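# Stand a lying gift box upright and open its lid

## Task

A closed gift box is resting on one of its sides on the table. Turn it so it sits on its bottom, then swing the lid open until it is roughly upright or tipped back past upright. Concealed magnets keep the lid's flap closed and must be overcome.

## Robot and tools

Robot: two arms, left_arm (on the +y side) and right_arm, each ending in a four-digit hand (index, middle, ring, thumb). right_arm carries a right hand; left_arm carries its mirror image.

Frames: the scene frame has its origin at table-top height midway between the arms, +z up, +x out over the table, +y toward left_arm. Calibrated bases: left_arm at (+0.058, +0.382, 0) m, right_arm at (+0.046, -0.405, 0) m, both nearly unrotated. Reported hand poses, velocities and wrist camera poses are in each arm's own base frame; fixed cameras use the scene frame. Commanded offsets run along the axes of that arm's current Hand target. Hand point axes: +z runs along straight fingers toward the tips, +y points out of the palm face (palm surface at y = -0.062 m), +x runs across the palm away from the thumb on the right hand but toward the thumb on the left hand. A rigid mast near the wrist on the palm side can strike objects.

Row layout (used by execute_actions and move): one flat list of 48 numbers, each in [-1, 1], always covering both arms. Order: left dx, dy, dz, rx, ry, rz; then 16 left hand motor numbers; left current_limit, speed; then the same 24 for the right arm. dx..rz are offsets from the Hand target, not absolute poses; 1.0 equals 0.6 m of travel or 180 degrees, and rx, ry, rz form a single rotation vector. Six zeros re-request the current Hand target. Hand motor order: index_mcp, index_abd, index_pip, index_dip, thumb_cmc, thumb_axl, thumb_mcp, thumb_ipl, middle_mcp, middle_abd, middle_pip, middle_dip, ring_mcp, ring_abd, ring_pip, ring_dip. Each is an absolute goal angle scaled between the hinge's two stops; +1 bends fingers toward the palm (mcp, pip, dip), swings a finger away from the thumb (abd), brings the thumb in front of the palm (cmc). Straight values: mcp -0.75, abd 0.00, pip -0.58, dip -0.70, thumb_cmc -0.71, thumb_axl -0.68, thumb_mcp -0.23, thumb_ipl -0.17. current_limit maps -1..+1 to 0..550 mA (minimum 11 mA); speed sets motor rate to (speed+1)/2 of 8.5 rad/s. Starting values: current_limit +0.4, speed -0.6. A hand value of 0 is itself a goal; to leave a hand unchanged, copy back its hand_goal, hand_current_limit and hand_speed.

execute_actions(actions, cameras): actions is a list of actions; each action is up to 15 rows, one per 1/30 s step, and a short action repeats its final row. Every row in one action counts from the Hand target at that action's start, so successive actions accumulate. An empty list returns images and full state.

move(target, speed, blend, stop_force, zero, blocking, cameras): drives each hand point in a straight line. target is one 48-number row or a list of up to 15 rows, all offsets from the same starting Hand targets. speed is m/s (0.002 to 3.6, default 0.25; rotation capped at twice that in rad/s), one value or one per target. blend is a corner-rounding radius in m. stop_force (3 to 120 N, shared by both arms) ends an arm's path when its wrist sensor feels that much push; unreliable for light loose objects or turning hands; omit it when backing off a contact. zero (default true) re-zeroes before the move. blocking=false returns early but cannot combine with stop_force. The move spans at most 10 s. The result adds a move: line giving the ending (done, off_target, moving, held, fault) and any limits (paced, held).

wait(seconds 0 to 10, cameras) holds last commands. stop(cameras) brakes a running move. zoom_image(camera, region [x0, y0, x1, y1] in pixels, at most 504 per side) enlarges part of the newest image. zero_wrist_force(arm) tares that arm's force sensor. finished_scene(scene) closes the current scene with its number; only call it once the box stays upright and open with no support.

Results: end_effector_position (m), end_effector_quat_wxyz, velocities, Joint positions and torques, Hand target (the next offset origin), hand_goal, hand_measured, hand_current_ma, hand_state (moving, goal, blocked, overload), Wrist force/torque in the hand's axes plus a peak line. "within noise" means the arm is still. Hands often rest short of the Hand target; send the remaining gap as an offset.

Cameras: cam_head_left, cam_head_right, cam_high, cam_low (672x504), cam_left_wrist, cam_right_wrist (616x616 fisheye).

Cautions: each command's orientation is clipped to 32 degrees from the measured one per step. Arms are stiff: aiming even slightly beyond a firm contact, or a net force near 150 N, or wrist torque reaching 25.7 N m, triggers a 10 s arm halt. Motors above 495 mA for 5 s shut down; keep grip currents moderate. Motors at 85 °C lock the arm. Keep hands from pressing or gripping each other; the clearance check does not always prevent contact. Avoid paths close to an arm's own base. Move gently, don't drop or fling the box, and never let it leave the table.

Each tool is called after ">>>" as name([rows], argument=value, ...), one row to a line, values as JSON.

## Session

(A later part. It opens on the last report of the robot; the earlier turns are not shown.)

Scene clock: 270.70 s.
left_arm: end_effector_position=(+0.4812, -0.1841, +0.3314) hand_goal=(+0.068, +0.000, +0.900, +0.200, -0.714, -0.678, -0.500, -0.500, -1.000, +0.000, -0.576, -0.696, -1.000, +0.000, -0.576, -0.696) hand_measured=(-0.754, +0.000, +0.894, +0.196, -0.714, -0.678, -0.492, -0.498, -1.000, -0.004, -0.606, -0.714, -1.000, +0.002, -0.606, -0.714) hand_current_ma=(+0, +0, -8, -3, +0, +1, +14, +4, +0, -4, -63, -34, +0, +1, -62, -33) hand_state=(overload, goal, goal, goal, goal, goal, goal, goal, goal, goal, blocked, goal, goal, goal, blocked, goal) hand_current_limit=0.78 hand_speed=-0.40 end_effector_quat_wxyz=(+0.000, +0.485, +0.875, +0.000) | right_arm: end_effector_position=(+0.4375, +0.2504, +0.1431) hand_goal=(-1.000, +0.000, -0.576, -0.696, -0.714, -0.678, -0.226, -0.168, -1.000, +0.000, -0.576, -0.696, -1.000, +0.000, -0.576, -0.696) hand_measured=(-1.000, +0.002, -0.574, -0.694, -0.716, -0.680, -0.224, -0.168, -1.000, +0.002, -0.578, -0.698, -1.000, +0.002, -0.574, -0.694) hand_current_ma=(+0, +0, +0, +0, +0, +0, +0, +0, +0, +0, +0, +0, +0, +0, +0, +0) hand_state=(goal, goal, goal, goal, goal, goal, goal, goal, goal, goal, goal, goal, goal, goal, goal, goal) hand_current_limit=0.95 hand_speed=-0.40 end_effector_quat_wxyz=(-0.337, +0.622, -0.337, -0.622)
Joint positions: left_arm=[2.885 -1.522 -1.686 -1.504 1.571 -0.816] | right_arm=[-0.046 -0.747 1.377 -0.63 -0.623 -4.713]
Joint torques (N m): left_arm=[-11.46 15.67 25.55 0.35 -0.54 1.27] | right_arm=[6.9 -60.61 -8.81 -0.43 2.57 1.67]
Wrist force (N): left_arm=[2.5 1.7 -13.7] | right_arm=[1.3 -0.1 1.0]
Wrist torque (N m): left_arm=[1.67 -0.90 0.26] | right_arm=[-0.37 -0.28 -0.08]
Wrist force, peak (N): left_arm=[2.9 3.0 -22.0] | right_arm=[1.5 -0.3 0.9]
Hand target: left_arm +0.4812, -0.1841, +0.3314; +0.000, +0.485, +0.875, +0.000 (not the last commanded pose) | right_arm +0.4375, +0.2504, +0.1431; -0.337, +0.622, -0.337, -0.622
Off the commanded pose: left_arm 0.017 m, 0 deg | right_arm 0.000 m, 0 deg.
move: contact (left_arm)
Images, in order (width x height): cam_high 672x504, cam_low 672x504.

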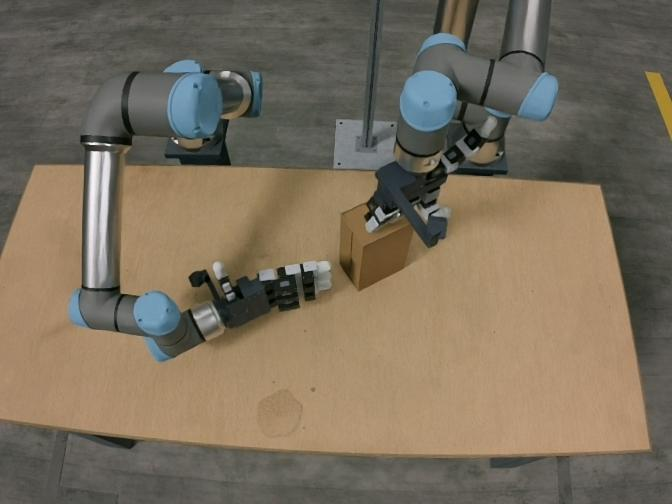

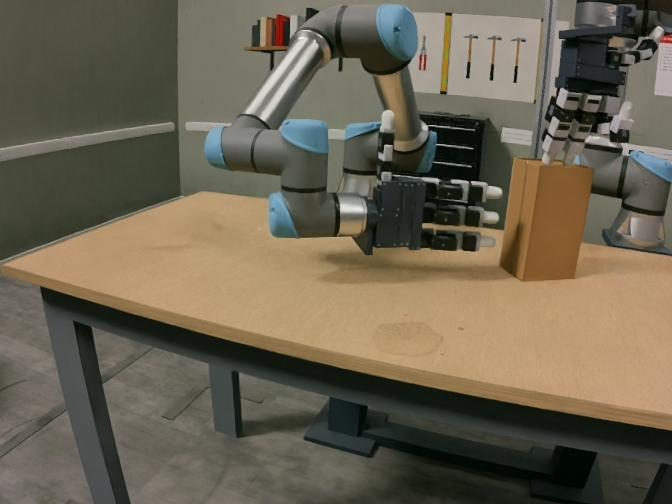

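>>> move(target=[0,0,0,0,0,0,0.068,0,0.9,0.2,-0.714,-0.678,-0.5,-0.5,-1,0,-0.576,-0.696,-1,0,-0.576,-0.696,0.78,-0.4,0,0,0.035,0,0,0,-1,0,-0.576,-0.696,-0.714,-0.678,-0.226,-0.168,-1,0,-0.576,-0.696,-1,0,-0.576,-0.696,0.78,-0.4], stop_force=8, speed=0.06, cameras=["cam_high","cam_low"])

>>> zoom_image(camera="cam_high", region=[250, 120, 450, 300])

>>> zoom_image(camera="cam_low", region=[230, 100, 480, 350])

Scene clock: 295.73 s.
left_arm: end_effector_position=(+0.4812, -0.1841, +0.3314) hand_goal=(+0.068, +0.000, +0.900, +0.200, -0.714, -0.678, -0.500, -0.500, -1.000, +0.000, -0.576, -0.696, -1.000, +0.000, -0.576, -0.696) hand_measured=(-0.754, +0.000, +0.894, +0.196, -0.714, -0.678, -0.492, -0.498, -1.000, -0.004, -0.606, -0.714, -1.000, +0.002, -0.606, -0.714) hand_current_ma=(+0, +0, -8, -3, +0, +1, +14, +4, +0, -4, -63, -34, +0, +1, -62, -33) hand_state=(overload, goal, goal, goal, goal, goal, goal, goal, goal, goal, blocked, goal, goal, goal, blocked, goal) hand_current_limit=0.78 hand_speed=-0.40 end_effector_quat_wxyz=(+0.000, +0.485, +0.875, +0.000) | right_arm: end_effector_position=(+0.4260, +0.2680, +0.1431) hand_goal=(-1.000, +0.000, -0.576, -0.696, -0.714, -0.678, -0.226, -0.168, -1.000, +0.000, -0.576, -0.696, -1.000, +0.000, -0.576, -0.696) hand_measured=(-1.000, +0.002, -0.574, -0.694, -0.716, -0.680, -0.224, -0.168, -1.000, +0.002, -0.578, -0.698, -1.000, +0.002, -0.574, -0.694) hand_current_ma=(+0, +0, +0, +0, +0, +0, +0, +0, +0, +0, +0, +0, +0, +0, +0, +0) hand_state=(goal, goal, goal, goal, goal, goal, goal, goal, goal, goal, goal, goal, goal, goal, goal, goal) hand_current_limit=0.78 hand_speed=-0.40 end_effector_quat_wxyz=(-0.337, +0.622, -0.337, -0.622)
Joint positions: left_arm=[2.885 -1.522 -1.686 -1.504 1.571 -0.816] | right_arm=[-0.018 -0.763 1.409 -0.646 -0.596 -4.713]
Joint torques (N m): left_arm=[-5.15 15.42 25.85 1.22 -0.43 1.24] | right_arm=[7.92 -60.12 -8.04 -0.55 2.59 2.2]
Wrist force (N): left_arm=[2.4 1.8 -13.6] | right_arm=[1.3 -0.1 0.8]
Wrist torque (N m): left_arm=[1.67 -0.90 0.25] | right_arm=[-0.34 -0.28 -0.09]
Wrist force, peak (N): left_arm=[2.4 1.9 -13.9] | right_arm=[1.5 -0.6 0.9]
Hand target: left_arm +0.4812, -0.1841, +0.3314; +0.000, +0.485, +0.875, +0.000 | right_arm +0.4260, +0.2680, +0.1431; -0.337, +0.622, -0.337, -0.622
Off the commanded pose: left_arm 0.000 m, 0 deg | right_arm 0.000 m, 0 deg.
move: done
Images, in order (width x height): cam_high 672x504, cam_low 672x504.

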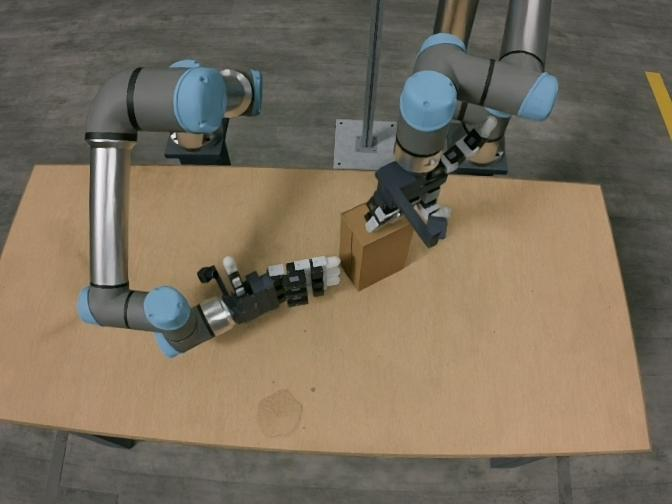

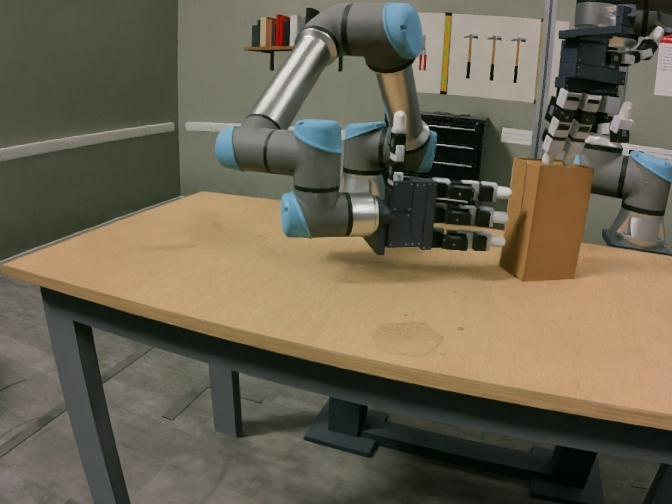

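Scaled by 2.520 from the camera's 672x504 image, which has a finer 960x720 frame.

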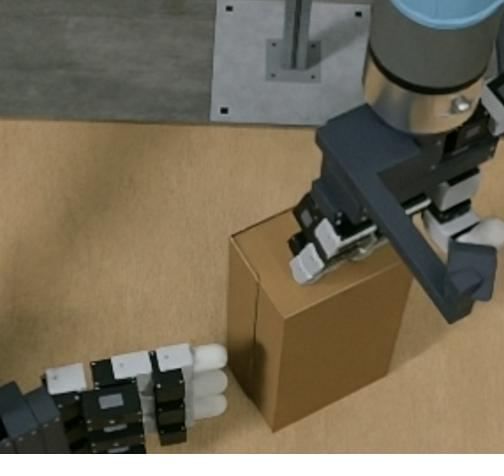

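Scaled by 2.016 from the camera's 672x504 image, which has a finer 960x720 frame.

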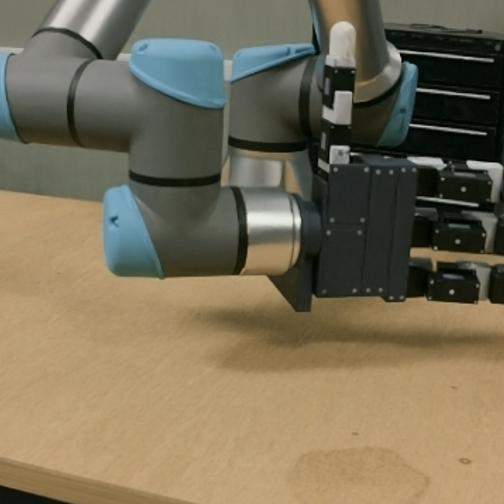

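>>> move(target=[0,0,0,0,0,0,0.068,0,0.9,0.2,-0.714,-0.678,-0.5,-0.5,-1,0,-0.576,-0.696,-1,0,-0.576,-0.696,0.78,-0.4,0,0,0.1,0,0,0,-1,0,-0.576,-0.696,-0.714,-0.678,-0.226,-0.168,-1,0,-0.576,-0.696,-1,0,-0.576,-0.696,0.78,-0.4], stop_force=6, speed=0.025, cameras=["cam_high","cam_low"])

>>> zoom_image(camera="cam_high", region=[300, 180, 440, 300])

>>> zoom_image(camera="cam_low", region=[430, 130, 630, 300])

Scene clock: 305.40 s.
left_arm: end_effector_position=(+0.4812, -0.1841, +0.3314) hand_goal=(+0.068, +0.000, +0.900, +0.200, -0.714, -0.678, -0.500, -0.500, -1.000, +0.000, -0.576, -0.696, -1.000, +0.000, -0.576, -0.696) hand_measured=(-0.754, +0.000, +0.894, +0.196, -0.714, -0.678, -0.492, -0.498, -1.000, -0.014, -0.606, -0.714, -1.000, -0.008, -0.606, -0.714) hand_current_ma=(+0, +0, -8, -3, +0, +1, +14, +4, +0, -19, -63, -34, +0, -10, -62, -33) hand_state=(overload, goal, goal, goal, goal, goal, goal, goal, goal, goal, blocked, goal, goal, goal, blocked, goal) hand_current_limit=0.78 hand_speed=-0.40 end_effector_quat_wxyz=(+0.000, +0.485, +0.875, +0.000) | right_arm: end_effector_position=(+0.4048, +0.3005, +0.1431) hand_goal=(-1.000, +0.000, -0.576, -0.696, -0.714, -0.678, -0.226, -0.168, -1.000, +0.000, -0.576, -0.696, -1.000, +0.000, -0.576, -0.696) hand_measured=(-1.000, +0.002, -0.576, -0.694, -0.716, -0.680, -0.224, -0.168, -1.000, +0.002, -0.580, -0.698, -1.000, +0.002, -0.578, -0.694) hand_current_ma=(+0, +0, +0, +0, +0, +0, +0, +0, +0, +0, +0, +0, +0, +0, +0, +0) hand_state=(goal, goal, goal, goal, goal, goal, goal, goal, goal, goal, goal, goal, goal, goal, goal, goal) hand_current_limit=0.78 hand_speed=-0.40 end_effector_quat_wxyz=(-0.337, +0.622, -0.337, -0.622)
Joint positions: left_arm=[2.885 -1.522 -1.686 -1.504 1.571 -0.816] | right_arm=[0.035 -0.789 1.46 -0.671 -0.543 -4.714]
Joint torques (N m): left_arm=[2.3 15.17 25 1.9 -0.48 1.27] | right_arm=[-9.41 -40.34 -23.9 2.6 -2.51 -1.39]
Wrist force (N): left_arm=[3.2 1.8 -13.8] | right_arm=[1.3 -0.4 0.8]
Wrist torque (N m): left_arm=[1.66 -0.84 0.32] | right_arm=[-0.38 -0.31 -0.10]
Wrist force, peak (N): left_arm=[4.5 2.2 -14.5] | right_arm=[0.6 0.2 -5.1]
Hand target: left_arm +0.4812, -0.1841, +0.3314; +0.000, +0.485, +0.875, +0.000 | right_arm +0.4048, +0.3005, +0.1431; -0.337, +0.622, -0.337, -0.622 (not the last commanded pose)
Off the commanded pose: left_arm 0.000 m, 0 deg | right_arm 0.021 m, 0 deg.
move: contact (right_arm)
Images, in order (width x height): cam_high 672x504, cam_low 672x504.

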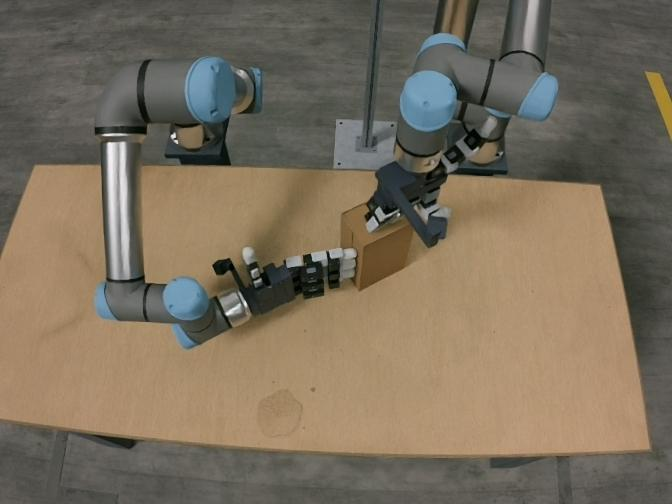

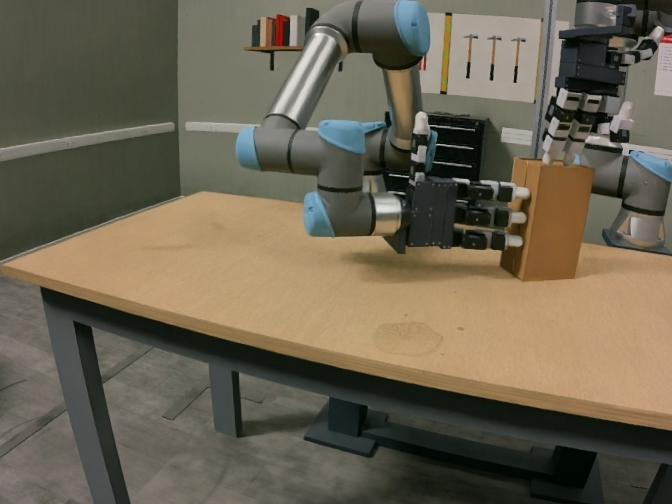

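Scaled by 3.600 from the camera's 672x504 image, which has a finer 960x720 frame.

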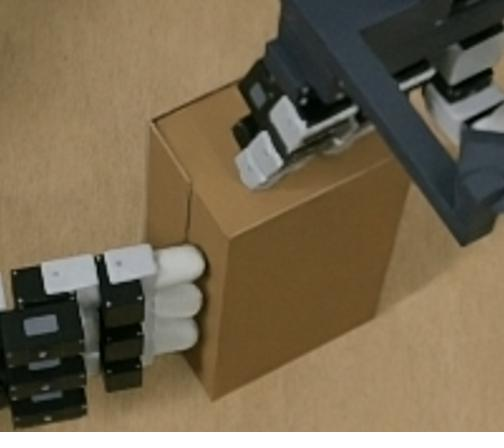

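Scaled by 2.520 from the camera's 672x504 image, which has a finer 960x720 frame.

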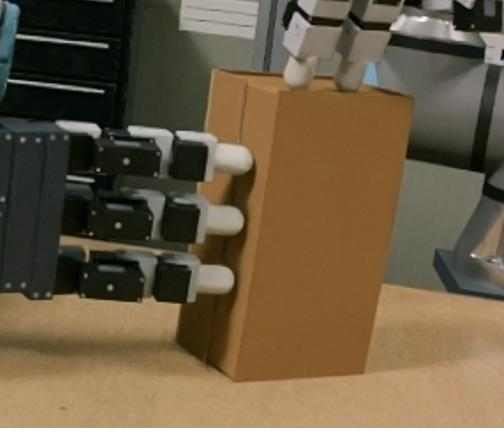

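>>> move(target=[0,0,0.03,0,0,0,0.068,0,0.9,0.2,-0.714,-0.678,-0.5,-0.5,-1,0,-0.576,-0.696,-1,0,-0.576,-0.696,0.78,-0.4,0,0,0,0,0,0,-1,0,-0.576,-0.696,-0.714,-0.678,-0.226,-0.168,-1,0,-0.576,-0.696,-1,0,-0.576,-0.696,0.78,-0.4], stop_force=18, speed=0.01)

>>> move(target=[0,0,0,0,0,0,0.068,0,0.9,0.2,-0.714,-0.678,-0.5,-0.5,-1,0,-0.576,-0.696,-1,0,-0.576,-0.696,0.78,-0.4,0,0.065,0.01,0,0,0,-1,0,-0.576,-0.696,-0.714,-0.678,-0.226,-0.168,-1,0,-0.576,-0.696,-1,0,-0.576,-0.696,0.95,-0.4], stop_force=28, speed=0.015, cameras=["cam_high","cam_low"])

>>> zoom_image(camera="cam_high", region=[300, 180, 440, 300])

>>> zoom_image(camera="cam_low", region=[430, 130, 630, 300])

Scene clock: 311.67 s.
left_arm: end_effector_position=(+0.4813, -0.1841, +0.3306) hand_goal=(+0.068, +0.000, +0.900, +0.200, -0.714, -0.678, -0.500, -0.500, -1.000, +0.000, -0.576, -0.696, -1.000, +0.000, -0.576, -0.696) hand_measured=(-0.754, +0.000, +0.894, +0.196, -0.714, -0.678, -0.492, -0.498, -1.000, -0.014, -0.612, -0.718, -1.000, -0.008, -0.610, -0.716) hand_current_ma=(+0, +0, -8, -3, +0, +1, +14, +4, +0, -20, -82, -40, +0, -10, -77, -36) hand_state=(overload, goal, goal, goal, goal, goal, goal, goal, goal, goal, blocked, blocked, goal, goal, blocked, goal) hand_current_limit=0.78 hand_speed=-0.40 end_effector_quat_wxyz=(+0.000, +0.485, +0.875, +0.000) | right_arm: end_effector_position=(+0.4048, +0.3005, +0.1431) hand_goal=(-1.000, +0.000, -0.576, -0.696, -0.714, -0.678, -0.226, -0.168, -1.000, +0.000, -0.576, -0.696, -1.000, +0.000, -0.576, -0.696) hand_measured=(-1.000, +0.002, -0.576, -0.694, -0.716, -0.680, -0.224, -0.168, -1.000, +0.002, -0.580, -0.698, -1.000, +0.002, -0.578, -0.694) hand_current_ma=(+0, +0, +0, +0, +0, +0, +0, +0, +0, +0, +0, +0, +0, +0, +0, +0) hand_state=(goal, goal, goal, goal, goal, goal, goal, goal, goal, goal, goal, goal, goal, goal, goal, goal) hand_current_limit=0.78 hand_speed=-0.40 end_effector_quat_wxyz=(-0.337, +0.622, -0.337, -0.622)
Joint positions: left_arm=[2.885 -1.522 -1.688 -1.501 1.571 -0.816] | right_arm=[0.035 -0.789 1.46 -0.671 -0.543 -4.714]
Joint torques (N m): left_arm=[6.83 12.98 17.5 -1.69 -0.58 1.2] | right_arm=[-10.32 -39.87 -22.67 2.28 -2.72 -1.17]
Wrist force (N): left_arm=[3.2 6.1 -29.2] | right_arm=[1.2 -0.3 0.4]
Wrist torque (N m): left_arm=[3.15 -1.49 0.16] | right_arm=[-0.33 -0.27 -0.11]
Wrist force, peak (N): left_arm=[3.3 7.7 -37.3] | right_arm=[1.5 -0.4 0.9]
Hand target: left_arm +0.4813, -0.1841, +0.3306; +0.000, +0.485, +0.875, +0.000 (not the last commanded pose) | right_arm +0.4048, +0.3005, +0.1431; -0.337, +0.622, -0.337, -0.622
Off the commanded pose: left_arm 0.017 m, 0 deg | right_arm 0.000 m, 0 deg.
move: contact (left_arm)

Scene clock: 315.23 s.
left_arm: end_effector_position=(+0.4813, -0.1841, +0.3306) hand_goal=(+0.068, +0.000, +0.900, +0.200, -0.714, -0.678, -0.500, -0.500, -1.000, +0.000, -0.576, -0.696, -1.000, +0.000, -0.576, -0.696) hand_measured=(-0.754, +0.000, +0.894, +0.196, -0.714, -0.678, -0.492, -0.498, -1.000, -0.030, -0.616, -0.722, -1.000, -0.020, -0.622, -0.728) hand_current_ma=(+0, +0, -8, -3, +0, +1, +14, +4, +0, -55, -96, -54, +0, -31, -113, -70) hand_state=(overload, goal, goal, goal, goal, goal, goal, goal, goal, blocked, blocked, blocked, goal, blocked, blocked, blocked) hand_current_limit=0.78 hand_speed=-0.40 end_effector_quat_wxyz=(+0.000, +0.485, +0.875, +0.000) | right_arm: end_effector_position=(+0.3689, +0.2842, +0.1431) hand_goal=(-1.000, +0.000, -0.576, -0.696, -0.714, -0.678, -0.226, -0.168, -1.000, +0.000, -0.576, -0.696, -1.000, +0.000, -0.576, -0.696) hand_measured=(-1.000, +0.004, -0.602, -0.708, -0.716, -0.680, -0.224, -0.168, -1.000, +0.004, -0.604, -0.708, -1.000, +0.002, -0.604, -0.710) hand_current_ma=(+0, +0, -15, -4, +0, +0, +0, +0, +0, +0, -17, -4, +0, +0, -17, -5) hand_state=(goal, goal, blocked, goal, goal, goal, goal, goal, goal, goal, blocked, goal, goal, goal, blocked, goal) hand_current_limit=0.95 hand_speed=-0.40 end_effector_quat_wxyz=(-0.337, +0.622, -0.337, -0.622)
Joint positions: left_arm=[2.885 -1.522 -1.688 -1.501 1.571 -0.816] | right_arm=[0.009 -0.86 1.601 -0.74 -0.569 -4.714]
Joint torques (N m): left_arm=[6.53 14.66 17.48 3.47 -0.52 1.14] | right_arm=[-7.32 -54.39 -6.27 0.01 -3.12 2.19]
Wrist force (N): left_arm=[4.9 -1.1 -14.6] | right_arm=[1.5 -1.9 -3.1]
Wrist torque (N m): left_arm=[2.08 -0.50 0.75] | right_arm=[0.23 -0.17 -0.09]
Wrist force, peak (N): left_arm=[3.2 6.0 -29.4] | right_arm=[1.0 -6.7 -4.9]
Hand target: left_arm +0.4813, -0.1841, +0.3306; +0.000, +0.485, +0.875, +0.000 | right_arm +0.3689, +0.2842, +0.1431; -0.337, +0.622, -0.337, -0.622
Off the commanded pose: left_arm 0.000 m, 0 deg | right_arm 0.000 m, 0 deg.
move: done
Images, in order (width x height): cam_high 672x504, cam_low 672x504.

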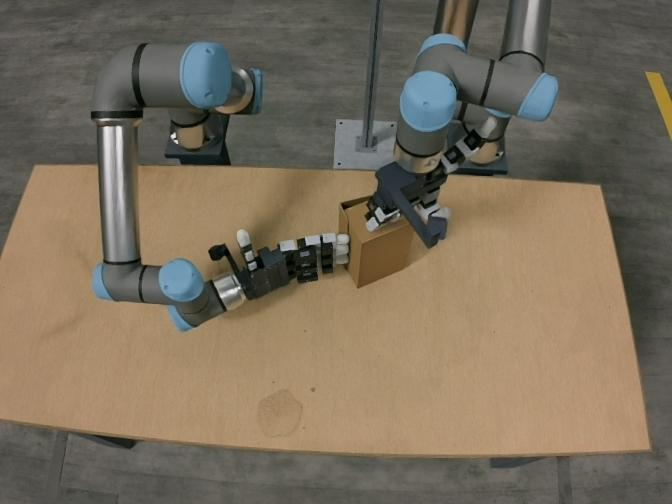

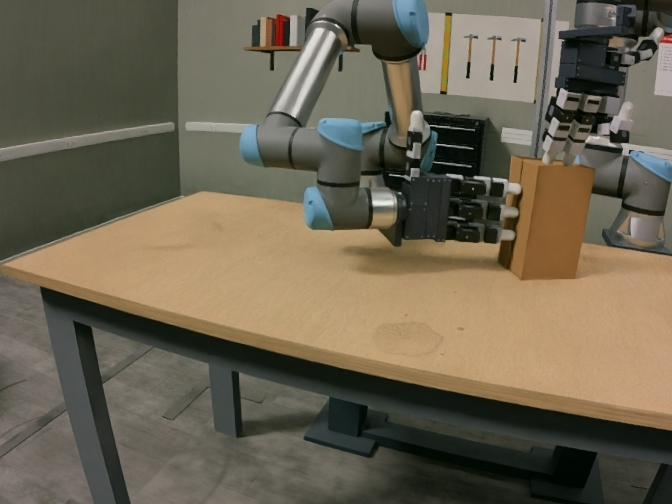

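Scaled by 3.600 from the camera's 672x504 image, which has a finer 960x720 frame.

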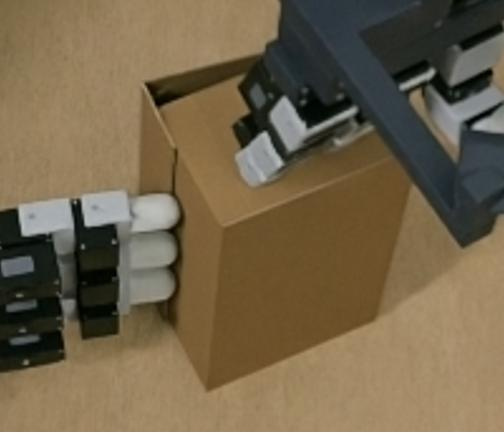

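Scaled by 2.520 from the camera's 672x504 image, which has a finer 960x720 frame.

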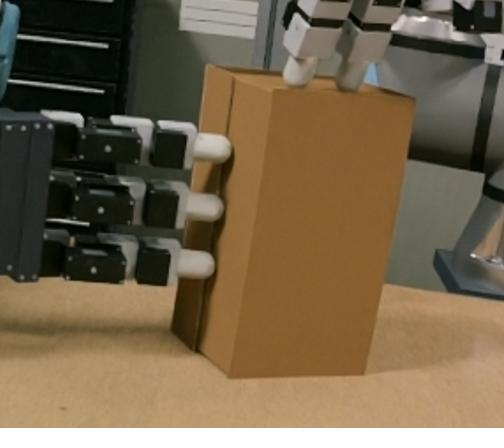

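>>> move(target=[0,0,0,0,0,0,0.068,0,0.9,0.2,-0.714,-0.678,-0.5,-0.5,-1,0,-0.576,-0.696,-1,0,-0.576,-0.696,0.78,-0.4,0,0.065,0.015,0,0,0,-1,0,-0.576,-0.696,-0.714,-0.678,-0.226,-0.168,-1,0,-0.576,-0.696,-1,0,-0.576,-0.696,0.78,-0.4], stop_force=15, speed=0.025, cameras=["cam_high","cam_low"])

>>> zoom_image(camera="cam_high", region=[300, 180, 440, 300])

>>> zoom_image(camera="cam_low", region=[430, 130, 630, 300])

Scene clock: 322.17 s.
left_arm: end_effector_position=(+0.4813, -0.1841, +0.3306) hand_goal=(+0.068, +0.000, +0.900, +0.200, -0.714, -0.678, -0.500, -0.500, -1.000, +0.000, -0.576, -0.696, -1.000, +0.000, -0.576, -0.696) hand_measured=(-0.754, +0.000, +0.894, +0.196, -0.714, -0.678, -0.492, -0.498, -1.000, -0.044, -0.616, -0.722, -1.000, -0.024, -0.622, -0.728) hand_current_ma=(+0, +0, -8, -3, +0, +1, +14, +4, +0, -88, -96, -54, +0, -40, -113, -70) hand_state=(overload, goal, goal, goal, goal, goal, goal, goal, goal, blocked, blocked, blocked, goal, blocked, blocked, blocked) hand_current_limit=0.78 hand_speed=-0.40 end_effector_quat_wxyz=(+0.000, +0.485, +0.875, +0.000) | right_arm: end_effector_position=(+0.3313, +0.2705, +0.1430) hand_goal=(-1.000, +0.000, -0.576, -0.696, -0.714, -0.678, -0.226, -0.168, -1.000, +0.000, -0.576, -0.696, -1.000, +0.000, -0.576, -0.696) hand_measured=(-1.000, +0.004, -0.590, -0.702, -0.716, -0.680, -0.224, -0.168, -1.000, +0.004, -0.592, -0.702, -1.000, +0.004, -0.594, -0.704) hand_current_ma=(+0, +0, -5, -1, +0, +0, +0, +0, +0, +0, -6, -1, +0, +0, -7, -2) hand_state=(goal, goal, goal, goal, goal, goal, goal, goal, goal, goal, goal, goal, goal, goal, goal, goal) hand_current_limit=0.78 hand_speed=-0.40 end_effector_quat_wxyz=(-0.337, +0.622, -0.337, -0.622)
Joint positions: left_arm=[2.885 -1.522 -1.688 -1.501 1.571 -0.816] | right_arm=[-0.017 -0.929 1.736 -0.806 -0.594 -4.714]
Joint torques (N m): left_arm=[6.61 15.53 16.88 3.54 -0.68 1.07] | right_arm=[-7.75 -52.21 -4.28 -0.14 -3.34 1.84]
Wrist force (N): left_arm=[5.1 -1.0 -13.8] | right_arm=[1.1 -2.4 -2.2]
Wrist torque (N m): left_arm=[1.96 -0.43 0.78] | right_arm=[0.14 -0.22 -0.14]
Wrist force, peak (N): left_arm=[5.6 -0.2 -14.9] | right_arm=[1.5 -2.3 -3.7]
Hand target: left_arm +0.4813, -0.1841, +0.3306; +0.000, +0.485, +0.875, +0.000 | right_arm +0.3313, +0.2705, +0.1430; -0.337, +0.622, -0.337, -0.622
Off the commanded pose: left_arm 0.000 m, 0 deg | right_arm 0.000 m, 0 deg.
move: done
Images, in order (width x height): cam_high 672x504, cam_low 672x504.

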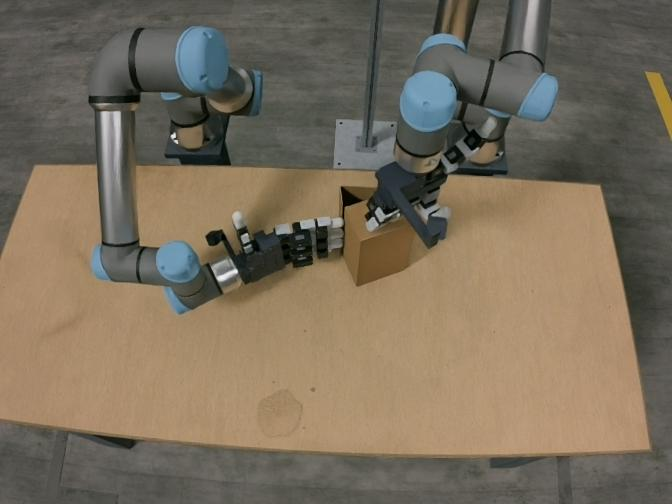

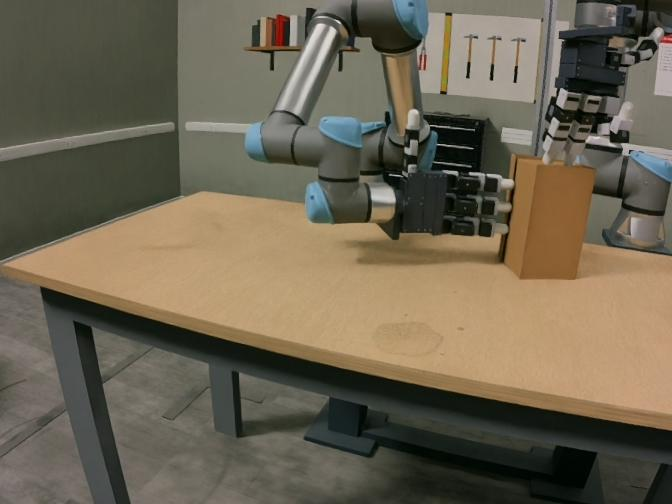

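Scaled by 3.600 from the camera's 672x504 image, which has a finer 960x720 frame.

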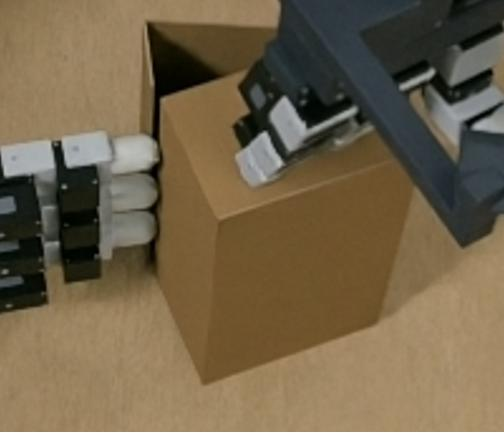

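Scaled by 2.520 from the camera's 672x504 image, which has a finer 960x720 frame.

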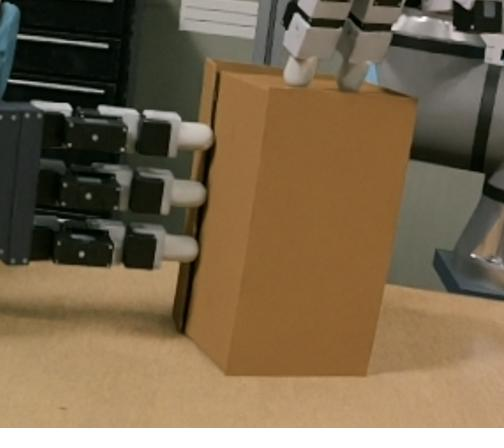

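>>> move([
  [0,0,0,0,0,0,0.068,0,0.9,0.2,-0.714,-0.678,-0.5,-0.5,-1,0,-0.576,-0.696,-1,0,-0.576,-0.696,0.78,-0.4,0,0.015,0,0,0,0,-1,0,-0.576,-0.696,-0.714,-0.678,-0.226,-0.168,-1,0,-0.576,-0.696,-1,0,-0.576,-0.696,0.78,-0.4],
  [0,0,0,0,0,0,0.068,0,0.9,0.2,-0.714,-0.678,-0.5,-0.5,-1,0,-0.576,-0.696,-1,0,-0.576,-0.696,0.78,-0.4,0,0.018,0.062,0,0,0,-1,0,-0.576,-0.696,-0.714,-0.678,-0.226,-0.168,-1,0,-0.576,-0.696,-1,0,-0.576,-0.696,0.78,-0.4],
  [0,0,0,0,0,0,0.068,0,0.9,0.2,-0.714,-0.678,-0.5,-0.5,-1,0,-0.576,-0.696,-1,0,-0.576,-0.696,0.78,-0.4,0,0.066,0.088,0,0,0,-1,0,-0.576,-0.696,-0.714,-0.678,-0.226,-0.168,-1,0,-0.576,-0.696,-1,0,-0.576,-0.696,0.78,-0.4],
], stop_force=9, speed=0.04, cameras=["cam_high"])

>>> zoom_image(camera="cam_high", region=[270, 160, 440, 300])

Scene clock: 338.57 s.
left_arm: end_effector_position=(+0.4813, -0.1841, +0.3306) hand_goal=(+0.068, +0.000, +0.900, +0.200, -0.714, -0.678, -0.500, -0.500, -1.000, +0.000, -0.576, -0.696, -1.000, +0.000, -0.576, -0.696) hand_measured=(-0.754, +0.000, +0.894, +0.196, -0.714, -0.678, -0.492, -0.498, -1.000, -0.044, -0.616, -0.722, -1.000, -0.024, -0.622, -0.728) hand_current_ma=(+0, +0, -8, -3, +0, +1, +14, +4, +0, -88, -96, -54, +0, -40, -113, -70) hand_state=(overload, goal, goal, goal, goal, goal, goal, goal, goal, blocked, blocked, blocked, goal, blocked, blocked, blocked) hand_current_limit=0.78 hand_speed=-0.40 end_effector_quat_wxyz=(+0.000, +0.485, +0.875, +0.000) | right_arm: end_effector_position=(+0.2693, +0.2931, +0.1430) hand_goal=(-1.000, +0.000, -0.576, -0.696, -0.714, -0.678, -0.226, -0.168, -1.000, +0.000, -0.576, -0.696, -1.000, +0.000, -0.576, -0.696) hand_measured=(-1.000, +0.004, -0.578, -0.698, -0.716, -0.680, -0.224, -0.168, -1.000, +0.004, -0.580, -0.698, -1.000, +0.004, -0.580, -0.698) hand_current_ma=(+0, +0, +0, +0, +0, +0, +0, +0, +0, +0, +0, +0, +0, +0, +0, +0) hand_state=(goal, goal, goal, goal, goal, goal, goal, goal, goal, goal, goal, goal, goal, goal, goal, goal) hand_current_limit=0.78 hand_speed=-0.40 end_effector_quat_wxyz=(-0.337, +0.622, -0.337, -0.622)
Joint positions: left_arm=[2.885 -1.522 -1.688 -1.501 1.571 -0.816] | right_arm=[0.03 -1.019 1.908 -0.888 -0.548 -4.714]
Joint torques (N m): left_arm=[6.52 16.87 17.16 3.41 -0.54 0.92] | right_arm=[-9.75 -47.53 -3.58 -0.46 -2.81 1.92]
Wrist force (N): left_arm=[4.5 -0.4 -14.2] | right_arm=[0.8 -0.9 0.5]
Wrist torque (N m): left_arm=[1.99 -0.55 0.68] | right_arm=[-0.31 -0.26 -0.12]
Wrist force, peak (N): left_arm=[4.9 -0.3 -14.7] | right_arm=[1.2 -2.4 -2.3]
Hand target: left_arm +0.4813, -0.1841, +0.3306; +0.000, +0.485, +0.875, +0.000 | right_arm +0.2693, +0.2931, +0.1430; -0.337, +0.622, -0.337, -0.622
Off the commanded pose: left_arm 0.000 m, 0 deg | right_arm 0.000 m, 0 deg.
move: done
Images, in order (width x height): cam_high 672x504.

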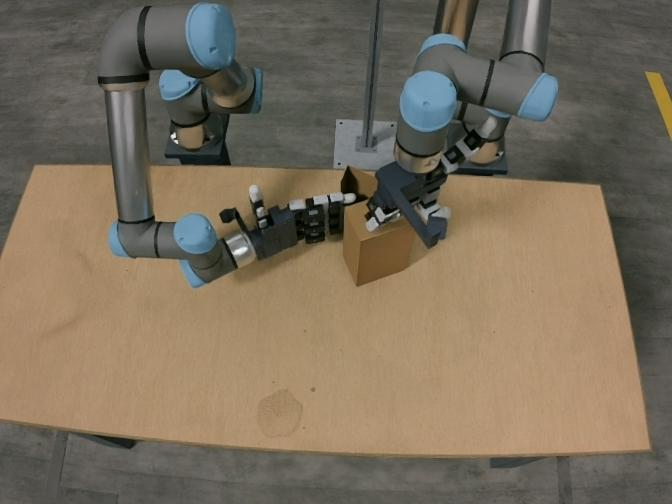

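Scaled by 2.965 from the camera's 672x504 image, which has a finer 960x720 frame.

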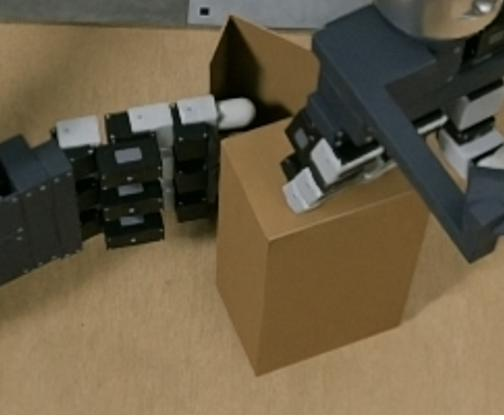

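>>> move([
  [0,0,0,0,0,0,0.068,0,0.9,0.2,-0.714,-0.678,-0.5,-0.5,-1,0,-0.576,-0.696,-1,0,-0.576,-0.696,0.78,-0.4,0,0.026,0.027,0,0,0,-1,0,-0.576,-0.696,-0.714,-0.678,-0.226,-0.168,-1,0,-0.576,-0.696,-1,0,-0.576,-0.696,0.78,-0.4],
  [0,0,0,0,0,0,0.068,0,0.9,0.2,-0.714,-0.678,-0.5,-0.5,-1,0,-0.576,-0.696,-1,0,-0.576,-0.696,0.78,-0.4,0,0.053,0.095,0,0,0,-1,0,-0.576,-0.696,-0.714,-0.678,-0.226,-0.168,-1,0,-0.576,-0.696,-1,0,-0.576,-0.696,0.78,-0.4],
  [0,0,0,0,0,0,0.068,0,0.9,0.2,-0.714,-0.678,-0.5,-0.5,-1,0,-0.576,-0.696,-1,0,-0.576,-0.696,0.78,-0.4,0,0.051,0.145,0,0,0,-1,0,-0.576,-0.696,-0.714,-0.678,-0.226,-0.168,-1,0,-0.576,-0.696,-1,0,-0.576,-0.696,0.78,-0.4],
  [0,0,0,0,0,0,0.068,0,0.9,0.2,-0.714,-0.678,-0.5,-0.5,-1,0,-0.576,-0.696,-1,0,-0.576,-0.696,0.78,-0.4,0,0.03,0.195,0,0,0,-1,0,-0.576,-0.696,-0.714,-0.678,-0.226,-0.168,-1,0,-0.576,-0.696,-1,0,-0.576,-0.696,0.78,-0.4],
], stop_force=9, speed=0.05, cameras=["cam_high"])

>>> zoom_image(camera="cam_high", region=[270, 160, 440, 300])

Scene clock: 351.37 s.
left_arm: end_effector_position=(+0.4813, -0.1841, +0.3306) hand_goal=(+0.068, +0.000, +0.900, +0.200, -0.714, -0.678, -0.500, -0.500, -1.000, +0.000, -0.576, -0.696, -1.000, +0.000, -0.576, -0.696) hand_measured=(-0.754, +0.000, +0.894, +0.196, -0.714, -0.678, -0.492, -0.498, -1.000, -0.044, -0.616, -0.722, -1.000, -0.024, -0.622, -0.728) hand_current_ma=(+0, +0, -8, -3, +0, +1, +14, +4, +0, -88, -96, -54, +0, -40, -113, -70) hand_state=(overload, goal, goal, goal, goal, goal, goal, goal, goal, blocked, blocked, blocked, goal, blocked, blocked, blocked) hand_current_limit=0.78 hand_speed=-0.40 end_effector_quat_wxyz=(+0.000, +0.485, +0.875, +0.000) | right_arm: end_effector_position=(+0.1903, +0.3812, +0.1430) hand_goal=(-1.000, +0.000, -0.576, -0.696, -0.714, -0.678, -0.226, -0.168, -1.000, +0.000, -0.576, -0.696, -1.000, +0.000, -0.576, -0.696) hand_measured=(-1.000, +0.004, -0.578, -0.698, -0.716, -0.680, -0.224, -0.168, -1.000, +0.004, -0.578, -0.698, -1.000, +0.004, -0.578, -0.698) hand_current_ma=(+0, +0, +0, +0, +0, +0, +0, +0, +0, +0, +0, +0, +0, +0, +0, +0) hand_state=(goal, goal, goal, goal, goal, goal, goal, goal, goal, goal, goal, goal, goal, goal, goal, goal) hand_current_limit=0.78 hand_speed=-0.40 end_effector_quat_wxyz=(-0.337, +0.622, -0.337, -0.622)
Joint positions: left_arm=[2.885 -1.522 -1.688 -1.501 1.571 -0.816] | right_arm=[0.248 -1.077 2.017 -0.939 -0.33 -4.714]
Joint torques (N m): left_arm=[6.57 18.43 16.79 3.33 -0.71 0.76] | right_arm=[9.08 -24.94 -20 1.95 2.72 -1.78]
Wrist force (N): left_arm=[4.3 -0.5 -14.2] | right_arm=[1.2 -0.6 0.6]
Wrist torque (N m): left_arm=[1.98 -0.50 0.66] | right_arm=[-0.36 -0.29 -0.03]
Wrist force, peak (N): left_arm=[4.8 -0.3 -14.5] | right_arm=[1.2 -0.9 1.0]
Hand target: left_arm +0.4813, -0.1841, +0.3306; +0.000, +0.485, +0.875, +0.000 | right_arm +0.1903, +0.3812, +0.1430; -0.337, +0.622, -0.337, -0.622
Off the commanded pose: left_arm 0.000 m, 0 deg | right_arm 0.000 m, 0 deg.
move: done
Images, in order (width x height): cam_high 672x504.

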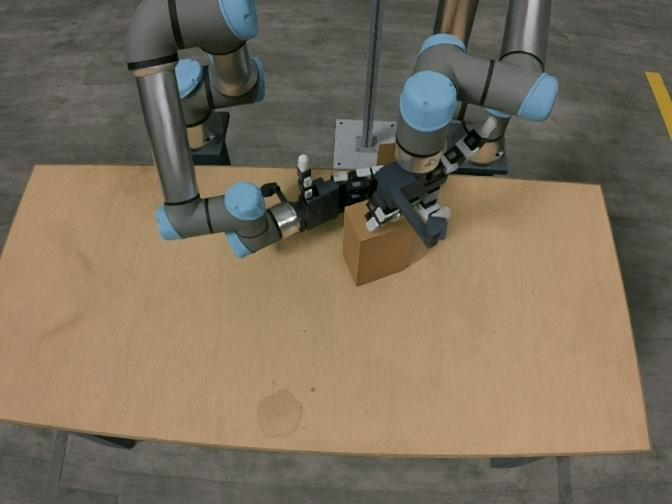

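Scaled by 2.965 from the camera's 672x504 image, which has a finer 960x720 frame.

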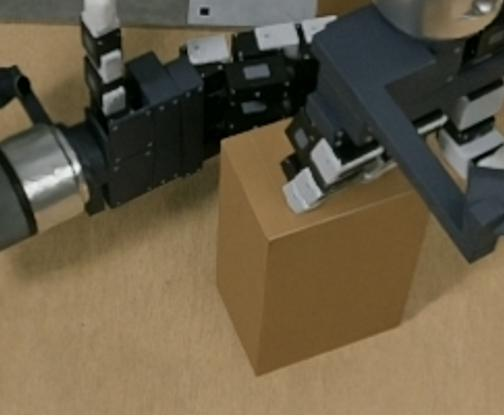

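>>> move(target=[0,0,-0.2,0,0,0,0.068,0,0.9,0.2,-0.714,-0.678,-0.5,-0.5,-1,0,-0.576,-0.696,-1,0,-0.576,-0.696,0.78,-0.4,0,0,-0.36,0,0,0,-1,0,-0.576,-0.696,-0.714,-0.678,-0.226,-0.168,-1,0,-0.576,-0.696,-1,0,-0.576,-0.696,0.78,-0.4], speed=0.12, cameras=["cam_high","cam_low"])

>>> zoom_image(camera="cam_high", region=[270, 130, 470, 300])

Scene clock: 372.17 s.
left_arm: end_effector_position=(+0.4812, -0.1841, +0.4505) hand_goal=(+0.068, +0.000, +0.900, +0.200, -0.714, -0.678, -0.500, -0.500, -1.000, +0.000, -0.576, -0.696, -1.000, +0.000, -0.576, -0.696) hand_measured=(-0.754, +0.000, +0.894, +0.196, -0.714, -0.678, -0.492, -0.498, -0.998, -0.002, -0.578, -0.698, -0.998, -0.004, -0.578, -0.700) hand_current_ma=(+0, +0, -8, -3, +0, +1, +14, +4, +1, -2, -1, -3, +2, -3, -1, -3) hand_state=(overload, goal, goal, goal, goal, goal, goal, goal, goal, goal, goal, goal, goal, goal, goal, goal) hand_current_limit=0.78 hand_speed=-0.40 end_effector_quat_wxyz=(+0.000, +0.485, +0.875, +0.000) | right_arm: end_effector_position=(+0.3082, +0.2004, +0.1430) hand_goal=(-1.000, +0.000, -0.576, -0.696, -0.714, -0.678, -0.226, -0.168, -1.000, +0.000, -0.576, -0.696, -1.000, +0.000, -0.576, -0.696) hand_measured=(-1.000, +0.004, -0.578, -0.698, -0.716, -0.680, -0.224, -0.168, -1.000, +0.004, -0.578, -0.698, -1.000, +0.004, -0.578, -0.698) hand_current_ma=(+0, +0, +0, +0, +0, +0, +0, +0, +0, +0, +0, +0, +0, +0, +0, +0) hand_state=(goal, goal, goal, goal, goal, goal, goal, goal, goal, goal, goal, goal, goal, goal, goal, goal) hand_current_limit=0.78 hand_speed=-0.40 end_effector_quat_wxyz=(-0.337, +0.622, -0.337, -0.622)
Joint positions: left_arm=[2.885 -1.546 -1.357 -1.809 1.571 -0.815] | right_arm=[-0.158 -0.988 1.848 -0.86 -0.736 -4.713]
Joint torques (N m): left_arm=[7.26 16.73 30.06 1.02 -0.54 -0.96] | right_arm=[-7.09 -29.74 -20.63 2.6 -2.77 -1.54]
Wrist force (N): left_arm=[2.7 1.0 -1.5] | right_arm=[0.7 -0.2 0.4]
Wrist torque (N m): left_arm=[0.30 -0.37 0.35] | right_arm=[-0.28 -0.21 -0.11]
Wrist force, peak (N): left_arm=[4.6 -0.3 -14.6] | right_arm=[1.0 -0.6 1.3]
Hand target: left_arm +0.4812, -0.1841, +0.4506; +0.000, +0.485, +0.875, +0.000 | right_arm +0.3083, +0.2003, +0.1430; -0.337, +0.622, -0.337, -0.622
Off the commanded pose: left_arm 0.000 m, 0 deg | right_arm 0.000 m, 0 deg.
move: done
Images, in order (width x height): cam_high 672x504, cam_low 672x504.

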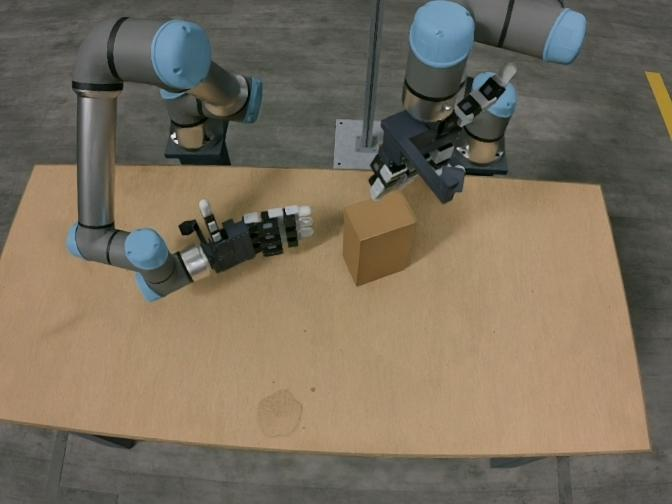

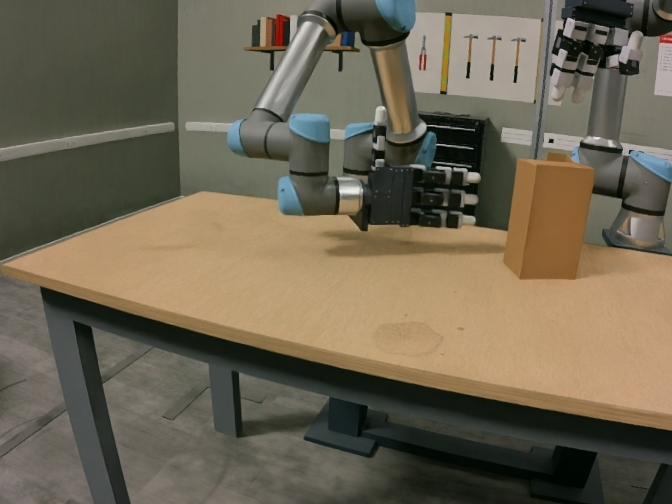

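Scaled by 2.520 from the camera's 672x504 image, which has a finer 960x720 frame.

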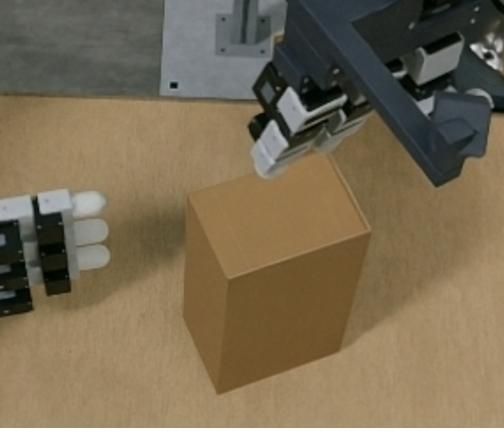

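>>> move([
  [0.182,-0.1825,0,0,0,0.544,0.068,0,0.9,0.2,-0.714,-0.678,-0.5,-0.5,0.068,0,-0.576,-0.696,0.7,0,0.3,0.3,0.78,-0.4,-0.25,-0.25,-0.05,0.417,0.363,0.417,0.7,0,0.3,0.3,-0.714,-0.678,-0.226,-0.168,0.068,0,-0.576,-0.696,0.7,0,0.3,0.3,0.78,-0.4],
  [0.182,-0.1825,0,0,0,0.544,0.068,0,0.9,0.2,-0.714,-0.678,-0.5,-0.5,0.068,0,-0.576,-0.696,0.7,0,0.3,0.3,0.78,-0.4,-0.28,-0.384,0.08,0.417,0.363,0.417,0.7,0,0.3,0.3,-0.714,-0.678,-0.226,-0.168,0.068,0,-0.576,-0.696,0.7,0,0.3,0.3,0.78,-0.4],
], speed=0.4, blend=[0.03,0], cameras=["cam_high","cam_low"])

>>> zoom_image(camera="cam_high", region=[270, 130, 470, 300])

Scene clock: 393.87 s.
left_arm: end_effector_position=(+0.3305, -0.1496, +0.4505) hand_goal=(+0.068, +0.000, +0.900, +0.200, -0.714, -0.678, -0.500, -0.500, +0.068, +0.000, -0.576, -0.696, +0.700, +0.000, +0.300, +0.300) hand_measured=(-0.754, +0.000, +0.894, +0.196, -0.714, -0.678, -0.492, -0.498, +0.052, -0.002, -0.578, -0.698, +0.682, -0.004, +0.296, +0.298) hand_current_ma=(+0, +0, -8, -3, +0, +1, +14, +4, -28, -2, -1, -3, -37, -2, -3, -3) hand_state=(overload, goal, goal, goal, goal, goal, goal, goal, goal, goal, goal, goal, goal, goal, goal, goal) hand_current_limit=0.78 hand_speed=-0.40 end_effector_quat_wxyz=(+0.000, +0.978, +0.209, +0.000) | right_arm: end_effector_position=(+0.4749, +0.3662, +0.3112) hand_goal=(+0.700, +0.000, +0.300, +0.300, -0.714, -0.678, -0.226, -0.168, +0.068, +0.000, -0.576, -0.696, +0.700, +0.000, +0.300, +0.300) hand_measured=(+0.682, +0.004, +0.296, +0.298, -0.718, -0.680, -0.224, -0.168, +0.062, +0.002, -0.578, -0.698, +0.694, +0.002, +0.298, +0.298) hand_current_ma=(-8, +0, -1, +0, +0, +0, +0, +0, -1, +0, +0, +0, -1, +0, +0, +0) hand_state=(goal, goal, goal, goal, goal, goal, goal, goal, goal, goal, goal, goal, goal, goal, goal, goal) hand_current_limit=0.78 hand_speed=-0.40 end_effector_quat_wxyz=(+0.000, -0.218, +0.976, +0.000)
Joint positions: left_arm=[3.338 -1.056 -1.7 -1.956 1.57 1.347] | right_arm=[0.279 -1.432 1.541 -1.681 -1.57 -1.731]
Joint torques (N m): left_arm=[13.87 8.11 13.3 1.37 -2.22 1.46] | right_arm=[7.12 -21.9 -30.22 -1.09 -2.15 1.84]
Wrist force (N): left_arm=[2.5 1.6 -1.2] | right_arm=[0.0 0.3 0.2]
Wrist torque (N m): left_arm=[0.46 -0.33 0.08] | right_arm=[0.13 -0.08 -0.09]
Wrist force, peak (N): left_arm=[2.9 1.6 -1.5] | right_arm=[-0.8 2.3 -0.1]
Hand target: left_arm +0.3305, -0.1496, +0.4505; +0.000, +0.978, +0.209, +0.000 | right_arm +0.4749, +0.3662, +0.3112; +0.000, -0.218, +0.976, +0.000
Off the commanded pose: left_arm 0.000 m, 0 deg | right_arm 0.000 m, 0 deg.
move: done
Images, in order (width x height): cam_high 672x504, cam_low 672x504.

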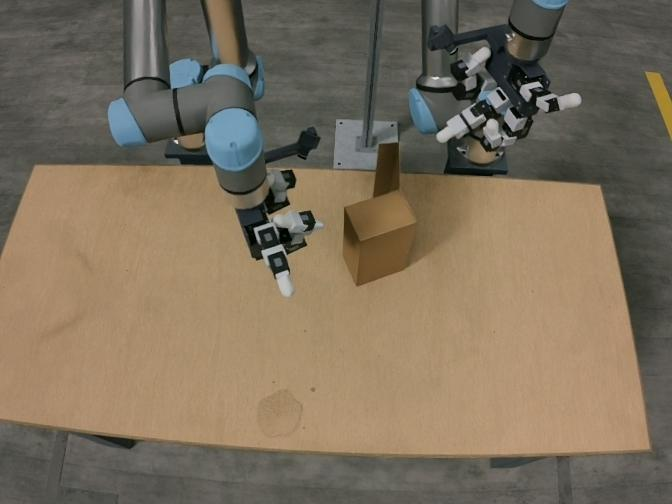

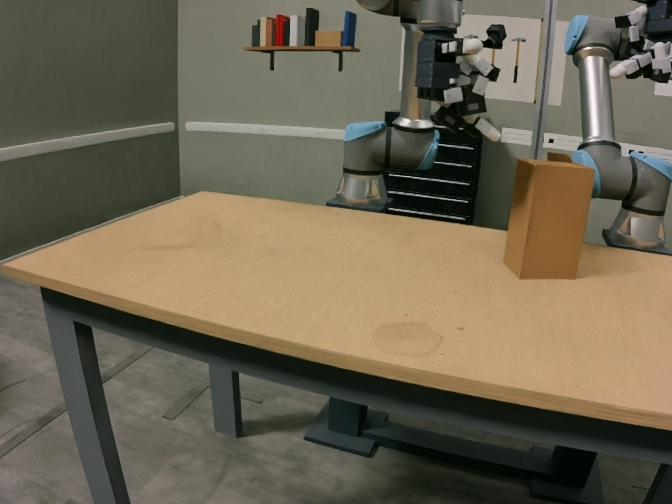

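Scaled by 2.520 from the camera's 672x504 image, which has a finer 960x720 frame.

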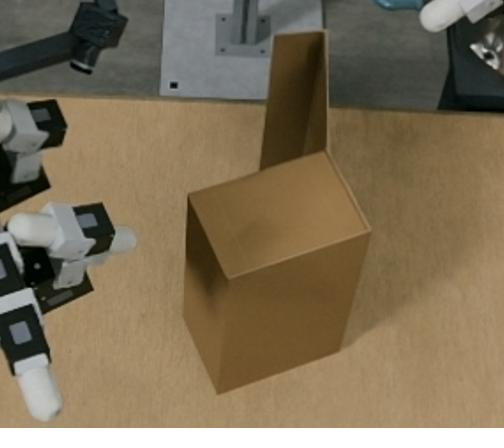

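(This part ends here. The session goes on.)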